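# Pull out the right-side yellow rod and turn it flat

## Task

Take the yellow rod that sits closest to the right arm, draw it outward until it stops at its full extension, then rotate it by 90 degrees so that the player figures on it end up horizontal.

## Robot and tools

Robot: two six-joint arms with parallel grippers, left_arm and right_arm. In the scene frame the origin is at table-top height midway between the nominal bases, +x points out over the table, +z up, and left_arm is on the +y side. Calibrated bases: left_arm at (-0.028, +0.289, +0.027) m, right_arm at (-0.040, -0.349, +0.007) m, both nearly unrotated about z. Hand positions, orientations, targets and wrist-camera poses in results are given in each arm's own base frame; the table and fixed things use the scene frame. A camera stand is behind the arms.

Gripper: fingers point along its +z axis and separate along its y axis. end_effector_position is the point between the pads, about 1 cm short of the tips. Reported poses can be a few centimetres off, worse at long reach.

Row layout (used by execute_actions and move): 14 numbers, each in [-1, 1]. The first 7 belong to left_arm, the next 7 to right_arm, always both even if one arm is idle. Within an arm: wrist pitch, shoulder, wrist yaw, wrist roll, elbow, waist, then gripper opening. The six joint numbers are offsets, not poses: they are added to that arm's Joint targets as they stood when the action (or move) began, so two identical actions move twice as far. Scale: 1.0 equals 2.224 rad for shoulder, elbow and waist, and 8.485 rad for wrist pitch, wrist yaw and wrist roll. The opening number is absolute: +1 fully open (about 0.094 m between pads), -1 shut. Sending 0 for an arm's joints re-commands its current targets; to leave a gripper unchanged, resend its current opening (0 means half-open, not no change).

Joint ranges (rad): waist -2.618 to 3.054, shoulder 0.000 to 3.142, elbow 0.000 to 3.142, wrist pitch -1.571 to 1.571, wrist yaw -1.571 to 1.571, wrist roll -2.094 to 2.094. Real ends may differ by up to 0.059 rad. An action asking any joint more than 0.059 rad beyond its range is rejected for both arms; if the first action of a call fails this, the whole call is rejected. Requests past a real end are clipped, reported as "joint sent to its limit". Per control step a target may lead its measured angle by at most 0.339 rad (big joints) or 2.2 rad (wrist joints), and targets placing a gripper over 200 mm from where it is get scaled back, so large moves need several actions.

execute_actions(actions, cameras): actions is a list of actions; each action is a list of up to 15 rows, one per 1/30 s step; if fewer rows are given the last repeats to fill 15. An empty list just returns state and images. cameras: list of names (cam_left_wrist, cam_right_wrist), omitted/null/["all"] for both, [] for none; an unknown name invalidates the call.

move(target, speed, blend, opening_speed, blocking, cameras): target is one 14-number row or a list of up to 15 rows; every row's joint numbers are offsets from the Joint targets at the start of the move, not from the previous row. All joints are interpolated together, so the hand traces a curve; no obstacle avoidance. speed: rad/s for the joint with farthest to travel, 0.01 to 12.57, default 0.5, one value or one per target. blend: corner rounding radius in rad for lists, default 0. opening_speed: how fast the commanded opening changes, units of the -1..+1 scale per second, at least 0.2; use it to close gently. Openings in later rows are applied when motion pauses at that row. blocking=false returns early while the move continues. Result adds a "move:" line: done, off_target (resting more than 0.035 rad from target, e.g. blocked by contact or friction), moving, held (a check withheld steps) or fault, possibly with limits=held.

wait(seconds 0 to 10): lets time pass holding commands; a running move continues. stop: brakes a running move. zoom_image(camera, region): region [x0, y0, x1, y1] in pixels of the latest image of cam_left_wrist or cam_right_wrist, at most 504 by 504. read_manual(section="licences"): licence text only. finished_scene(scene): the current scene's number; ends it irreversibly, so only call when the rod is out and turned and will stay so unaided; after ending the first scene, make no further call in that reply.

Result lines: Joint positions (rad, last number gripper gap in m), Joint velocities ("within noise" when still), Joint targets (the base for your next offsets), Joint torques (drive output including gravity, offset and noisy; numbers 2, 5, 6 wrap at ±28 N m), Tool commands, grip_measured (measured opening on the command scale; reads slightly wide when empty, narrower than a squeezed part), step readings of joint positions during actions, "joint command not followed" (clearance check altered targets), MOTOR HOT and OVER-TEMPERATURE FAULT. Images are fisheye, 672x504, and may lag during motion.

Cautions: avoid any contact between the two arms, including one gripper closing on the other's fingers; do not strike the table or fixtures hard, push hard, drop or release moving parts, or strain the camera cables. An arm blocked by something keeps pressing until you command its targets back past its measured positions. Pushing against unreachable poses, holding loads or staying stretched out heats motors; at 90 °C the arm folds and stays idle, at 100 °C it collapses. Grippers squeeze with roughly 50 to 64 N per pad once commanded below the touch reading; to release, command well above grip_measured.

Each tool is called after "Emit:" by a JSON object that holds its "fn" and its "kwargs".

## Session

Emit:
{"fn": "execute_actions", "kwargs": {"actions": []}}

Scene clock: 0.00 s.
left_arm: end_effector_position=(+0.4067, +0.0376, +0.1163) grip_measured=+1.000 end_effector_quat_wxyz=(+0.597, -0.093, +0.793, +0.071) | right_arm: end_effector_position=(+0.3928, -0.0048, +0.1143) grip_measured=+1.000 end_effector_quat_wxyz=(+0.608, +0.033, +0.793, -0.013)
Joint names: [wrist pitch, shoulder, wrist yaw, wrist roll, elbow, waist]
Joint positions: left_arm=[0.845 1.542 -0.242 -0.068 0.409 -0.016 0.094] | right_arm=[0.909 1.498 0.082 0.042 0.325 0.023 0.094]
Joint velocities: within noise
Joint torques (N m): no reading
Heat: left arm: 42 °C; right arm: 40 °C.
Joint targets: left_arm=[0.833 1.540 -0.243 -0.068 0.411 -0.016] | right_arm=[0.899 1.495 0.080 0.043 0.328 0.023]
Tool commands: left_gripper/opening=+1.0 right_gripper/opening=+1.0
camera_calibration:
cam_left_wrist: T_world_to_cam=[[0.207287, -0.962694, 0.173931, -0.0790407], [-0.569143, -0.263281, -0.778948, 0.366677], [0.795681, 0.062474, -0.602485, -0.132805], [0, 0, 0, 1]] pos_world=[0.330746, 0.0287439, 0.219357]
cam_right_wrist: T_world_to_cam=[[-0.0674914, -0.98389, 0.165543, -0.00657283], [-0.627243, -0.0871895, -0.773928, 0.366259], [0.775894, -0.156069, -0.611254, -0.115862], [0, 0, 0, 1]] pos_world=[0.319186, 0.0073845, 0.213725]

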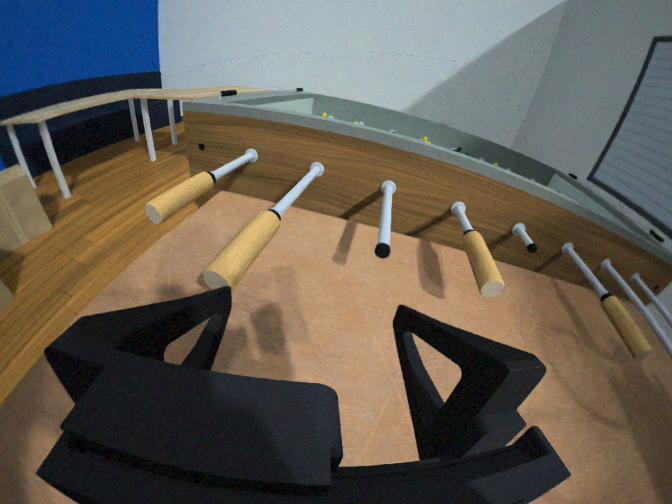

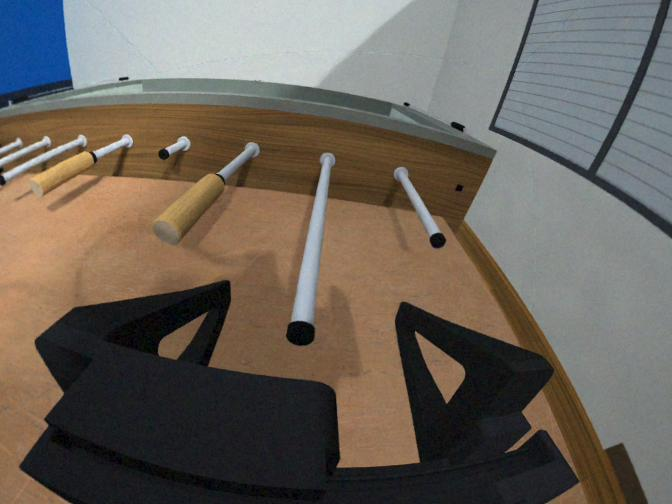

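Emit:
{"fn": "move", "kwargs": {"target": [[0,0,0,0,0,0,1,0.0310,0.1623,0.0385,-0.04,0.0812,0.1414,0.4],[0,0,0,0,0,0,1,0.0517,0.2706,0.0642,-0.1901,0.1354,0.2357,0.4]], "speed": 1.2, "blend": [0.2,0]}}

Scene clock: 43.17 s.
left_arm: end_effector_position=(+0.4067, +0.0376, +0.1163) grip_measured=+1.000 end_effector_quat_wxyz=(+0.597, -0.093, +0.793, +0.071) | right_arm: end_effector_position=(+0.4369, +0.1414, +0.0766) grip_measured=+0.402 end_effector_quat_wxyz=(-0.422, +0.534, -0.529, +0.506)
Joint names: [wrist pitch, shoulder, wrist yaw, wrist roll, elbow, waist]
Joint positions: left_arm=[0.845 1.542 -0.242 -0.068 0.409 -0.016 0.094] | right_arm=[1.308 2.079 0.621 -1.571 0.61 0.541 0.066]
Joint velocities: within noise
Joint torques (N m): left_arm=[1.86 -6.5 -0.07 0.02 5.49 -0.03] | right_arm=[1.94 -6.13 0.15 -0.01 5.09 0.54]
Heat: left arm: 43 °C; right arm: 43 °C.
Joint targets: left_arm=[0.833 1.540 -0.243 -0.068 0.411 -0.016] | right_arm=[1.337 2.097 0.625 -1.570 0.629 0.547]
move: done; blend cut to 0.1805 rad at target 1
camera_calibration:
cam_left_wrist: T_world_to_cam=[[0.207287, -0.962694, 0.173931, -0.0790407], [-0.569143, -0.263281, -0.778948, 0.366677], [0.795681, 0.062474, -0.602485, -0.132805], [0, 0, 0, 1]] pos_world=[0.330746, 0.0287439, 0.219357]
cam_right_wrist: T_world_to_cam=[[0.0999741, 0.262407, 0.959764, -0.163661], [-0.440207, -0.853392, 0.279178, 0.323389], [0.892313, -0.450405, 0.0301962, -0.208721], [0, 0, 0, 1]] pos_world=[0.344965, 0.224914, 0.0730955]

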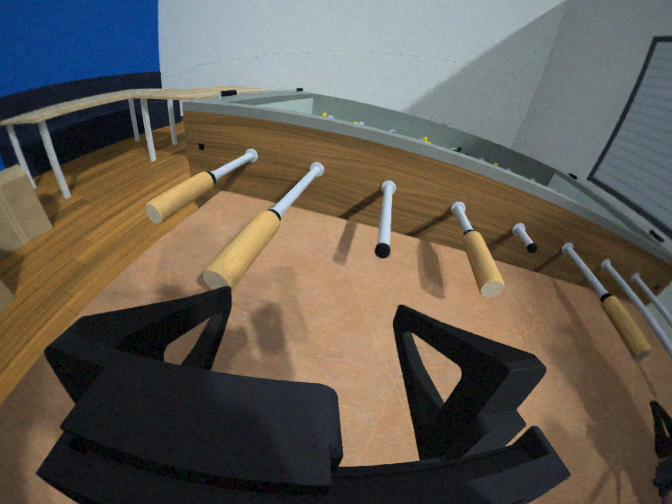

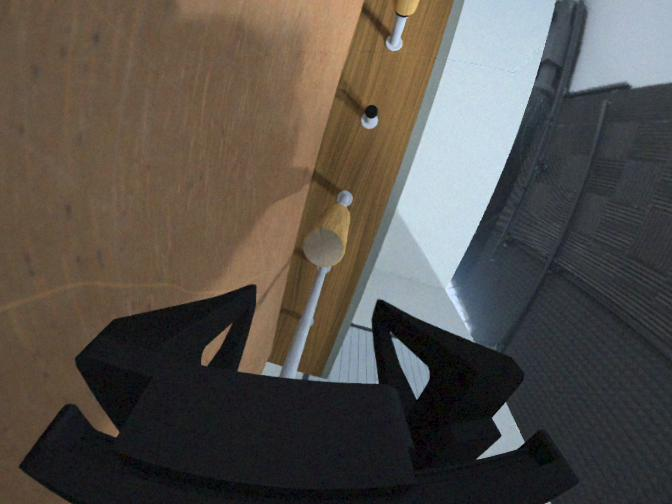

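Emit:
{"fn": "move", "kwargs": {"target": [0,0,0,0,0,0,1,0.0028,0.1513,-0.0178,0,0.1996,-0.0681,0.4], "speed": 0.7, "cameras": ["cam_right_wrist"]}}

Scene clock: 80.57 s.
left_arm: end_effector_position=(+0.4067, +0.0376, +0.1163) grip_measured=+1.000 end_effector_quat_wxyz=(+0.597, -0.093, +0.793, +0.071) | right_arm: end_effector_position=(+0.5454, +0.1392, +0.0613) grip_measured=+0.402 end_effector_quat_wxyz=(+0.467, -0.488, +0.525, -0.518)
Joint names: [wrist pitch, shoulder, wrist yaw, wrist roll, elbow, waist]
Joint positions: left_arm=[0.845 1.542 -0.242 -0.068 0.409 -0.016 0.094] | right_arm=[1.327 2.41 0.487 -1.572 1.053 0.399 0.066]
Joint velocities: within noise
Joint torques (N m): left_arm=[1.86 -6.5 -0.07 0.01 5.5 -0.06] | right_arm=[2.01 -8.53 -0.06 0.03 5.81 -0.24]
Heat: left arm: 43 °C; right arm: 47 °C.
Joint targets: left_arm=[0.833 1.540 -0.243 -0.068 0.411 -0.016] | right_arm=[1.361 2.434 0.474 -1.570 1.073 0.396]
move: done
camera_calibration:
cam_right_wrist: T_world_to_cam=[[-0.00606189, 0.194544, 0.980875, -0.0933143], [-0.472514, -0.865037, 0.168648, 0.399658], [0.881302, -0.462455, 0.0971683, -0.302439], [0, 0, 0, 1]] pos_world=[0.454819, 0.224009, 0.0535154]
Images, in order (width x height): cam_right_wrist 672x504.

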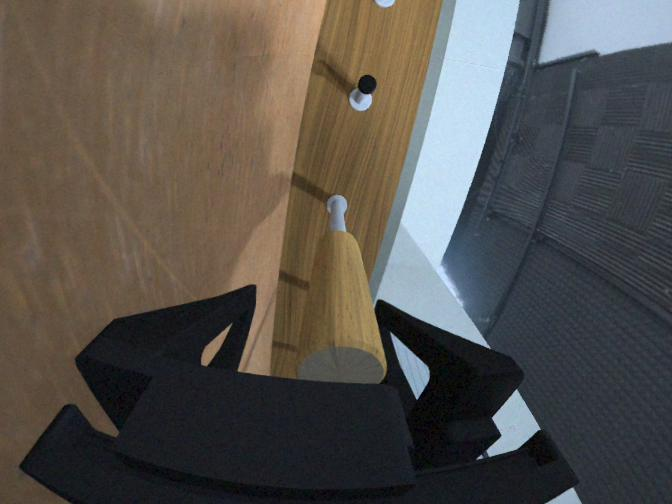

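Emit:
{"fn": "move", "kwargs": {"target": [[0,0,0,0,0,0,1,0,-0.0108,0,0,0,0,0.4],[0,0,0,0,0,0,1,0,-0.0108,0,0,0,0,-0.6]], "speed": 0.5, "opening_speed": 1.5, "cameras": ["cam_right_wrist"]}}

Scene clock: 87.67 s.
left_arm: end_effector_position=(+0.4067, +0.0376, +0.1163) grip_measured=+1.000 end_effector_quat_wxyz=(+0.597, -0.093, +0.793, +0.071) | right_arm: end_effector_position=(+0.5467, +0.1399, +0.0712) grip_measured=-0.310 end_effector_quat_wxyz=(+0.481, -0.475, +0.520, -0.523)
Joint names: [wrist pitch, shoulder, wrist yaw, wrist roll, elbow, waist]
Joint positions: left_arm=[0.845 1.542 -0.242 -0.068 0.409 -0.016 0.094] | right_arm=[1.362 2.41 0.486 -1.573 1.058 0.399 0.032]
Joint velocities: within noise
Joint torques (N m): left_arm=[1.86 -6.49 -0.06 0.01 5.49 -0.05] | right_arm=[1.69 -10.36 -0.09 0.04 5.41 -0.24]
Heat: left arm: 43 °C; right arm: 48 °C.
Joint targets: left_arm=[0.833 1.540 -0.243 -0.068 0.411 -0.016] | right_arm=[1.361 2.410 0.474 -1.570 1.074 0.396]
move: done
camera_calibration:
cam_right_wrist: T_world_to_cam=[[-0.0423471, 0.179598, 0.982828, -0.0812893], [-0.477517, -0.867719, 0.137989, 0.404459], [0.877601, -0.463474, 0.122507, -0.303859], [0, 0, 0, 1]] pos_world=[0.456361, 0.224726, 0.0613073]
Images, in order (width x height): cam_right_wrist 672x504.

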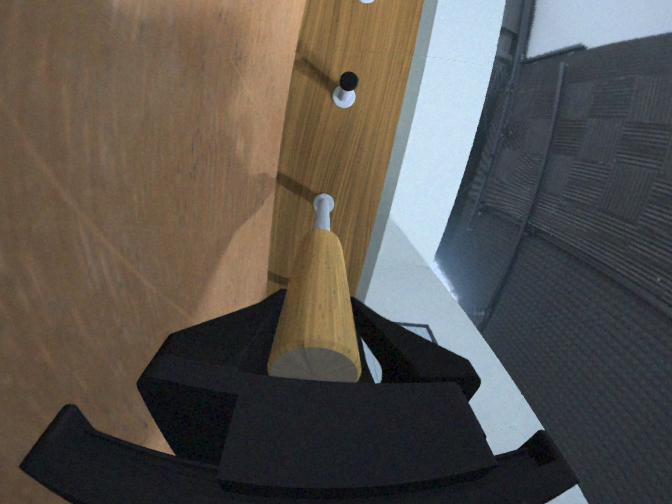

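Emit:
{"fn": "move", "kwargs": {"target": [[0,0,0,0,0,0,1,0,0,0,0.1886,0,0,-0.6],[0,0,0,0,0,0,1,0.0049,-0.0626,0.0091,0.1886,-0.1151,0.0347,-0.6]], "speed": [1.2,0.5]}}

Scene clock: 99.93 s.
left_arm: end_effector_position=(+0.4067, +0.0376, +0.1163) grip_measured=+1.000 end_effector_quat_wxyz=(+0.597, -0.093, +0.793, +0.071) | right_arm: end_effector_position=(+0.4932, +0.1451, +0.0655) grip_measured=-0.311 end_effector_quat_wxyz=(+0.687, +0.020, +0.726, -0.036)
Joint names: [wrist pitch, shoulder, wrist yaw, wrist roll, elbow, waist]
Joint positions: left_arm=[0.845 1.542 -0.242 -0.068 0.409 -0.016 0.094] | right_arm=[1.395 2.293 0.546 0.009 0.835 0.468 0.032]
Joint velocities: within noise
Joint torques (N m): left_arm=[1.86 -6.48 -0.07 0.02 5.48 -0.08] | right_arm=[1.77 -10.97 0.11 0.24 2.43 0.5]
Heat: left arm: 43 °C; right arm: 46 °C.
Joint targets: left_arm=[0.833 1.540 -0.243 -0.068 0.411 -0.016] | right_arm=[1.402 2.271 0.551 0.030 0.818 0.473]
move: done
camera_calibration:
cam_left_wrist: T_world_to_cam=[[0.207287, -0.962694, 0.173931, -0.0790407], [-0.569143, -0.263281, -0.778948, 0.366677], [0.795681, 0.062474, -0.602485, -0.132805], [0, 0, 0, 1]] pos_world=[0.330746, 0.0287439, 0.219357]
cam_right_wrist: T_world_to_cam=[[-0.115985, -0.972096, 0.203905, 0.175539], [-0.459258, -0.129541, -0.878807, 0.334703], [0.880698, -0.195574, -0.431418, -0.257972], [0, 0, 0, 1]] pos_world=[0.40127, 0.163546, 0.147052]

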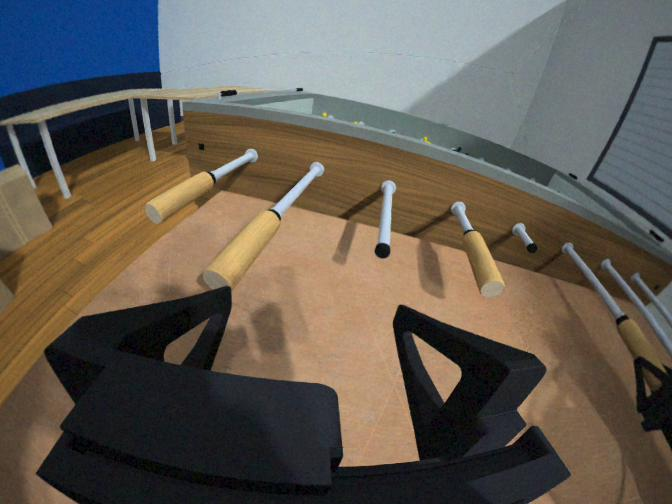

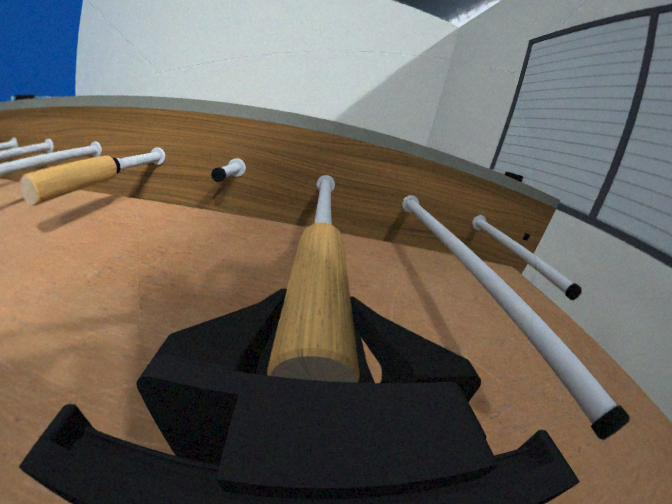

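Emit:
{"fn": "move", "kwargs": {"target": [0,0,0,0,0,0,1,-0.0103,-0.0557,0.0046,0,-0.0520,0.0176,-0.6], "speed": 0.3}}

Scene clock: 108.33 s.
left_arm: end_effector_position=(+0.4067, +0.0376, +0.1163) grip_measured=+1.000 end_effector_quat_wxyz=(+0.597, -0.093, +0.793, +0.071) | right_arm: end_effector_position=(+0.4667, +0.1467, +0.0663) grip_measured=-0.311 end_effector_quat_wxyz=(+0.661, +0.006, +0.749, -0.043)
Joint names: [wrist pitch, shoulder, wrist yaw, wrist roll, elbow, waist]
Joint positions: left_arm=[0.845 1.542 -0.242 -0.068 0.409 -0.016 0.094] | right_arm=[1.306 2.182 0.572 0.022 0.729 0.503 0.032]
Joint velocities: within noise
Joint torques (N m): left_arm=[1.86 -6.48 -0.06 0.01 5.55 -0.08] | right_arm=[1.82 -11.56 0.29 0.11 1.7 0.76]
Heat: left arm: 42 °C; right arm: 46 °C.
Joint targets: left_arm=[0.833 1.540 -0.243 -0.068 0.411 -0.016] | right_arm=[1.315 2.147 0.590 0.030 0.702 0.512]
move: done
camera_calibration:
cam_left_wrist: T_world_to_cam=[[0.207287, -0.962694, 0.173931, -0.0790407], [-0.569143, -0.263281, -0.778948, 0.366677], [0.795681, 0.062474, -0.602485, -0.132805], [0, 0, 0, 1]] pos_world=[0.330746, 0.0287439, 0.219357]
cam_right_wrist: T_world_to_cam=[[-0.0914745, -0.966918, 0.238121, 0.159424], [-0.518363, -0.157937, -0.84045, 0.352671], [0.850254, -0.200313, -0.486768, -0.21539], [0, 0, 0, 1]] pos_world=[0.380531, 0.166704, 0.153595]

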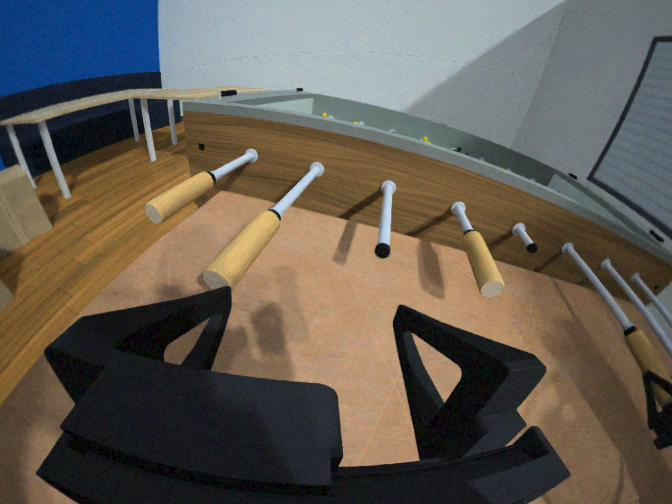

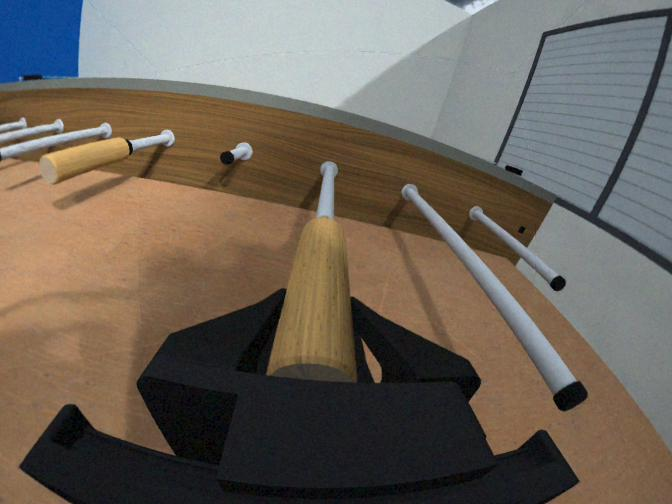

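Emit:
{"fn": "move", "kwargs": {"target": [0,0,0,0,0,0,1,-0.0105,-0.0533,0.0053,0,-0.0446,0.0203,-0.6], "speed": 0.3}}

Scene clock: 115.43 s.
left_arm: end_effector_position=(+0.4067, +0.0376, +0.1163) grip_measured=+1.000 end_effector_quat_wxyz=(+0.597, -0.093, +0.793, +0.071) | right_arm: end_effector_position=(+0.4627, +0.1465, +0.0688) grip_measured=-0.311 end_effector_quat_wxyz=(+0.638, -0.008, +0.768, -0.051)
Joint names: [wrist pitch, shoulder, wrist yaw, wrist roll, elbow, waist]
Joint positions: left_arm=[0.845 1.542 -0.242 -0.068 0.409 -0.016 0.094] | right_arm=[1.169 2.103 0.563 0.026 0.718 0.504 0.032]
Joint velocities: within noise
Joint torques (N m): left_arm=[1.86 -6.5 -0.06 0.01 5.5 -0.03] | right_arm=[2.22 -14.38 0.91 0.06 -4.57 4.74]
Heat: left arm: 42 °C; right arm: 47 °C.
Joint targets: left_arm=[0.833 1.540 -0.243 -0.068 0.411 -0.016] | right_arm=[1.226 2.028 0.635 0.030 0.603 0.557]
move: off_target (right_arm); right_arm: the elbow is farthest, 0.115 rad from its target
camera_calibration:
cam_left_wrist: T_world_to_cam=[[0.207287, -0.962694, 0.173931, -0.0790407], [-0.569143, -0.263281, -0.778948, 0.366677], [0.795681, 0.062474, -0.602485, -0.132805], [0, 0, 0, 1]] pos_world=[0.330746, 0.0287439, 0.219357]
cam_right_wrist: T_world_to_cam=[[-0.0668698, -0.960343, 0.270684, 0.143654], [-0.567182, -0.186608, -0.802173, 0.376832], [0.820873, -0.207168, -0.532211, -0.193128], [0, 0, 0, 1]] pos_world=[0.381871, 0.168267, 0.160615]

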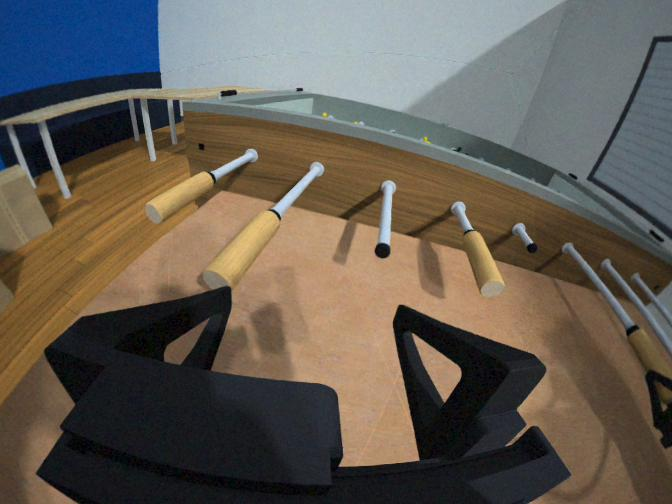

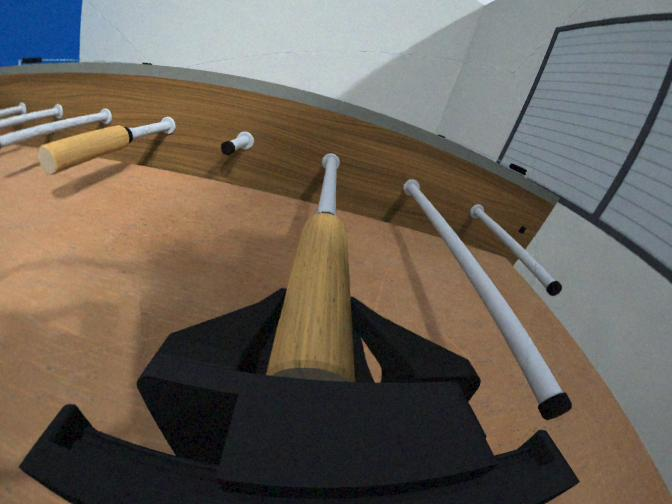

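Emit:
{"fn": "move", "kwargs": {"target": [[0,0,0,0,0,0,1,-0.0031,0.0256,-0.0053,0,0.0369,-0.0157,-0.6],[0,0,0,0,0,0,1,-0.0031,0.0256,-0.0053,0,0.0369,-0.0157,0.5],[0,0,0,0,0,0,1,-0.0199,-0.0618,-0.0014,0,0.0138,-0.0038,0.5],[0,0,0,0,0,0,1,-0.0465,-0.1329,-0.0025,0,0.0442,-0.0082,0.5],[0,0,0,0,0,0,1,-0.1916,-0.1924,-0.0277,0,0.4033,-0.0706,0.5]], "speed": [0.4,0.5,0.5,0.8,1.2], "opening_speed": 2, "blend": [0,0,0.03,0.1,0]}}

Scene clock: 144.87 s.
left_arm: end_effector_position=(+0.4067, +0.0376, +0.1163) grip_measured=+1.000 end_effector_quat_wxyz=(+0.597, -0.093, +0.793, +0.071) | right_arm: end_effector_position=(+0.4741, +0.1272, +0.2930) grip_measured=+0.498 end_effector_quat_wxyz=(+0.519, -0.059, +0.851, -0.065)
Joint names: [wrist pitch, shoulder, wrist yaw, wrist roll, elbow, waist]
Joint positions: left_arm=[0.845 1.542 -0.242 -0.068 0.409 -0.016 0.094] | right_arm=[-0.385 1.609 0.408 0.029 1.477 0.407 0.07]
Joint velocities: within noise
Joint torques (N m): left_arm=[1.86 -6.48 -0.07 0.01 5.46 -0.06] | right_arm=[1.55 -7.69 0.09 0.02 9.01 -0.55]
Heat: left arm: 42 °C; right arm: 49 °C.
Joint targets: left_arm=[0.833 1.540 -0.243 -0.068 0.411 -0.016] | right_arm=[-0.399 1.600 0.400 0.030 1.500 0.400]
move: done; target 2's new numbers were sent with right_arm's elbow 0.044 rad from that target
camera_calibration:
cam_left_wrist: T_world_to_cam=[[0.207287, -0.962694, 0.173931, -0.0790407], [-0.569143, -0.263281, -0.778948, 0.366677], [0.795681, 0.062474, -0.602485, -0.132805], [0, 0, 0, 1]] pos_world=[0.330746, 0.0287439, 0.219357]
cam_right_wrist: T_world_to_cam=[[0.0693364, -0.935652, 0.346045, -0.0246262], [-0.762439, -0.2734, -0.586463, 0.599939], [0.643334, -0.223175, -0.732335, 0.0576254], [0, 0, 0, 1]] pos_world=[0.422052, 0.153842, 0.402565]

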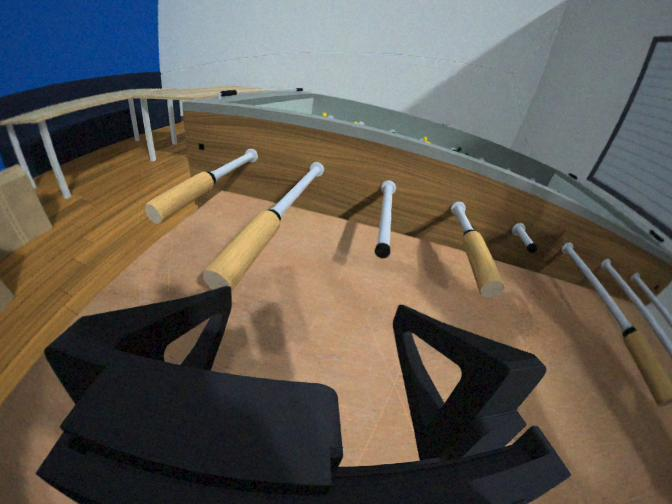

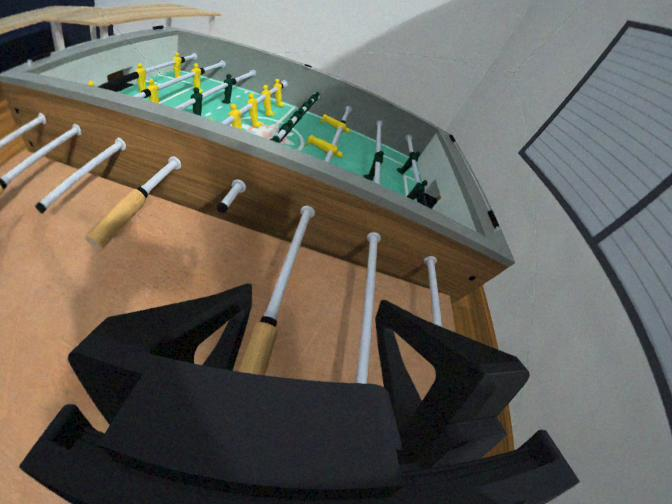

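Emit:
{"fn": "zoom_image", "kwargs": {"camera": "cam_right_wrist", "region": [230, 80, 430, 220]}}

Emit:
{"fn": "zoom_image", "kwargs": {"camera": "cam_left_wrist", "region": [540, 230, 672, 420]}}

Scaled by 2.520 from the camera's 672x504 image, which has a finer 960x720 frame.

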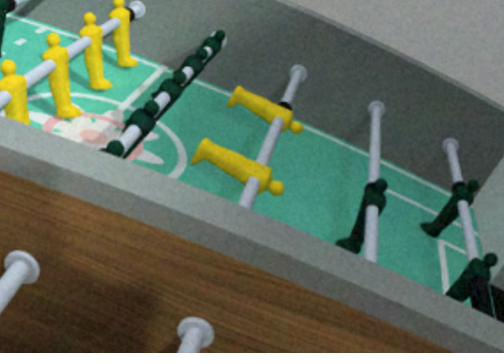

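Scaled by 2.653 from the camera's 672x504 image, which has a finer 960x720 frame.

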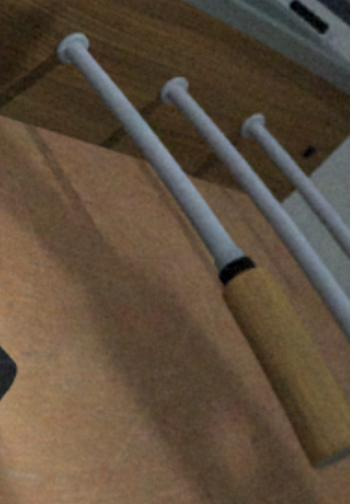

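Emit:
{"fn": "zoom_image", "kwargs": {"camera": "cam_right_wrist", "region": [290, 90, 390, 175]}}

Scaled by 5.040 from the camera's 672x504 image, which has a finer 960x720 frame.

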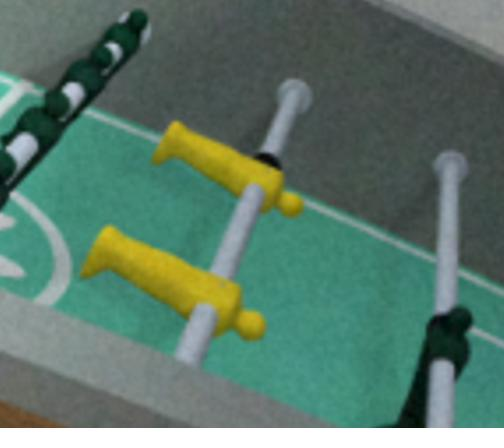

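Emit:
{"fn": "move", "kwargs": {"target": [[0,0,0,0,0,0,1,0.1450,0.0596,0.0252,0,-0.3591,0.0624,0.5],[0,0,0,0,0,0,1,0.2020,0.2460,0.0224,0,-0.3587,0.0504,0.5],[0,0,0,0,0,0,1,0.2020,0.2460,0.0224,0,-0.3587,0.0504,-0.6],[0,0,0,0,0,0,1,0.2020,0.2460,0.0224,-0.013,-0.3587,0.0504,-0.6],[0,0,0,0,0,0,1,0.1915,0.1950,0.0277,-0.013,-0.3990,0.0690,-0.6]], "speed": [1.2,0.7,0.5,0.5,0.3], "opening_speed": 2, "blend": [0.1,0,0,0,0]}}

Scene clock: 225.00 s.
left_arm: end_effector_position=(+0.4067, +0.0376, +0.1163) grip_measured=+1.000 end_effector_quat_wxyz=(+0.597, -0.093, +0.793, +0.071) | right_arm: end_effector_position=(+0.4583, +0.1487, +0.0854) grip_measured=-0.339 end_effector_quat_wxyz=(+0.658, -0.023, +0.749, -0.070)
Joint names: [wrist pitch, shoulder, wrist yaw, wrist roll, elbow, waist]
Joint positions: left_arm=[0.845 1.542 -0.242 -0.068 0.409 -0.016 0.094] | right_arm=[1.237 2.086 0.591 -0.052 0.699 0.522 0.031]
Joint velocities: within noise
Joint torques (N m): left_arm=[1.86 -6.42 -0.07 0 5.56 -0.02] | right_arm=[1.58 -12.36 0.58 -0.3 -2.33 2.84]
Heat: left arm: 42 °C; right arm: 44 °C.
Joint targets: left_arm=[0.833 1.540 -0.243 -0.068 0.411 -0.016] | right_arm=[1.225 2.034 0.635 -0.080 0.612 0.553]
move: off_target (right_arm); right_arm: the elbow is farthest, 0.086 rad from its target
camera_calibration:
cam_left_wrist: T_world_to_cam=[[0.207287, -0.962694, 0.173931, -0.0790407], [-0.569143, -0.263281, -0.778948, 0.366677], [0.795681, 0.062474, -0.602485, -0.132805], [0, 0, 0, 1]] pos_world=[0.330746, 0.0287439, 0.219357]
cam_right_wrist: T_world_to_cam=[[-0.0810476, -0.946083, 0.313621, 0.141656], [-0.52317, -0.227444, -0.821318, 0.37561], [0.848366, -0.230643, -0.476529, -0.194077], [0, 0, 0, 1]] pos_world=[0.372637, 0.174686, 0.171586]

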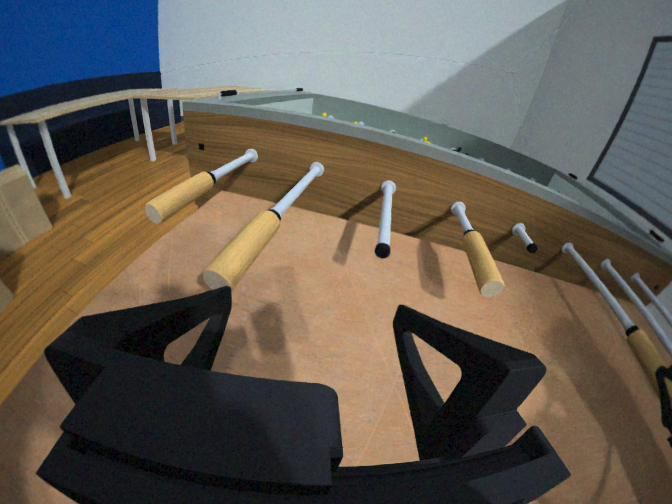

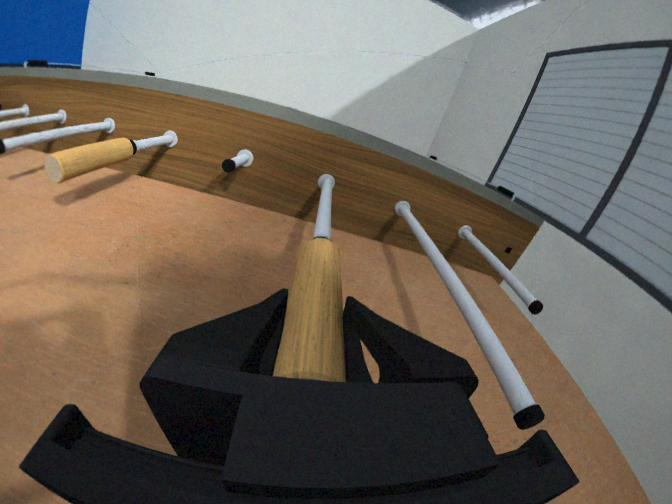

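Emit:
{"fn": "move", "kwargs": {"target": [[0,0,0,0,0,0,1,0,0.0184,-0.0041,0,0.0283,-0.0126,-0.6],[0,0,0,0,0,0,1,0,0.0184,-0.0041,0,0.0283,-0.0126,0.5],[0,0,0,0,0,0,1,-0.0198,-0.0645,-0.0014,0,0.0097,-0.0020,0.5],[0,0,0,0,0,0,1,-0.0464,-0.1356,-0.0025,0,0.0402,-0.0064,0.5],[0,0,0,0,0,0,1,-0.1915,-0.1951,-0.0277,0.013,0.3993,-0.0688,0.5]], "speed": [0.4,0.5,0.5,0.8,1.2], "opening_speed": 2, "blend": [0,0,0.03,0.1,0]}}

Emit:
{"fn": "zoom_image", "kwargs": {"camera": "cam_right_wrist", "region": [290, 90, 390, 175]}}

Scene clock: 240.87 s.
left_arm: end_effector_position=(+0.4067, +0.0376, +0.1163) grip_measured=+1.000 end_effector_quat_wxyz=(+0.597, -0.093, +0.793, +0.071) | right_arm: end_effector_position=(+0.4741, +0.1274, +0.2932) grip_measured=+0.498 end_effector_quat_wxyz=(+0.518, -0.065, +0.850, -0.068)
Joint names: [wrist pitch, shoulder, wrist yaw, wrist roll, elbow, waist]
Joint positions: left_arm=[0.845 1.542 -0.242 -0.068 0.409 -0.016 0.094] | right_arm=[-0.385 1.609 0.408 0.015 1.477 0.407 0.07]
Joint velocities: within noise
Joint torques (N m): left_arm=[1.87 -6.5 -0.06 0.03 5.52 -0.09] | right_arm=[1.5 -7.71 0.11 0.18 9.01 -0.55]
Heat: left arm: 41 °C; right arm: 45 °C.
Joint targets: left_arm=[0.833 1.540 -0.243 -0.068 0.411 -0.016] | right_arm=[-0.400 1.600 0.400 0.030 1.500 0.400]
move: done
camera_calibration:
cam_left_wrist: T_world_to_cam=[[0.207287, -0.962694, 0.173931, -0.0790407], [-0.569143, -0.263281, -0.778948, 0.366677], [0.795681, 0.062474, -0.602485, -0.132805], [0, 0, 0, 1]] pos_world=[0.330746, 0.0287439, 0.219357]
cam_right_wrist: T_world_to_cam=[[0.0758059, -0.930827, 0.357511, -0.0315115], [-0.760725, -0.285784, -0.582774, 0.599757], [0.644633, -0.22779, -0.729767, 0.0570818], [0, 0, 0, 1]] pos_world=[0.421842, 0.155072, 0.402445]

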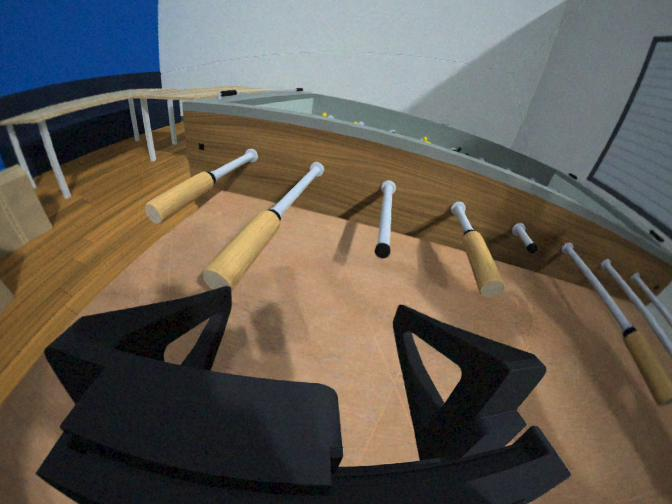

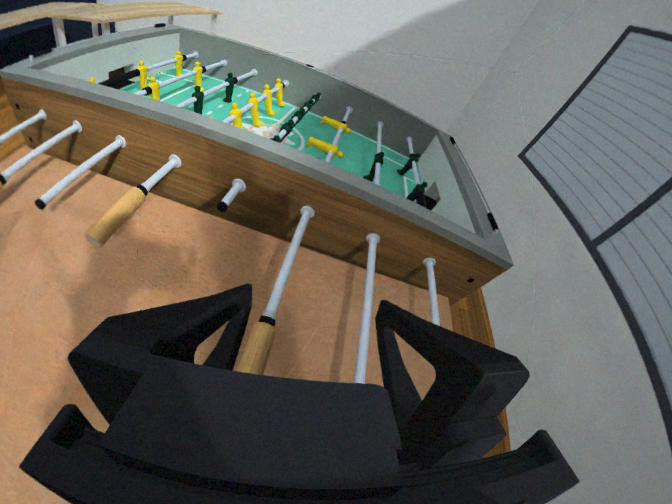

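Scaled by 5.040 from the camera's 672x504 image, which has a finer 960x720 frame.

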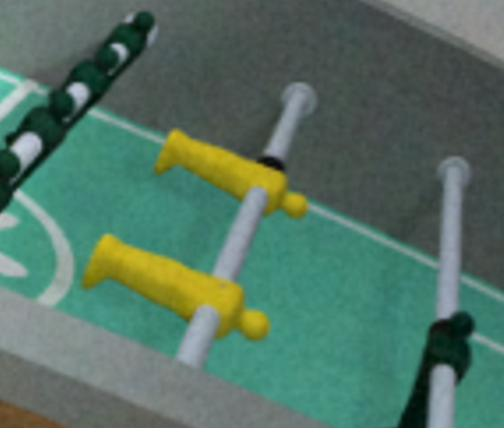

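Emit:
{"fn": "finished_scene", "kwargs": {"scene": 2}}

The scene is finished: the task was done.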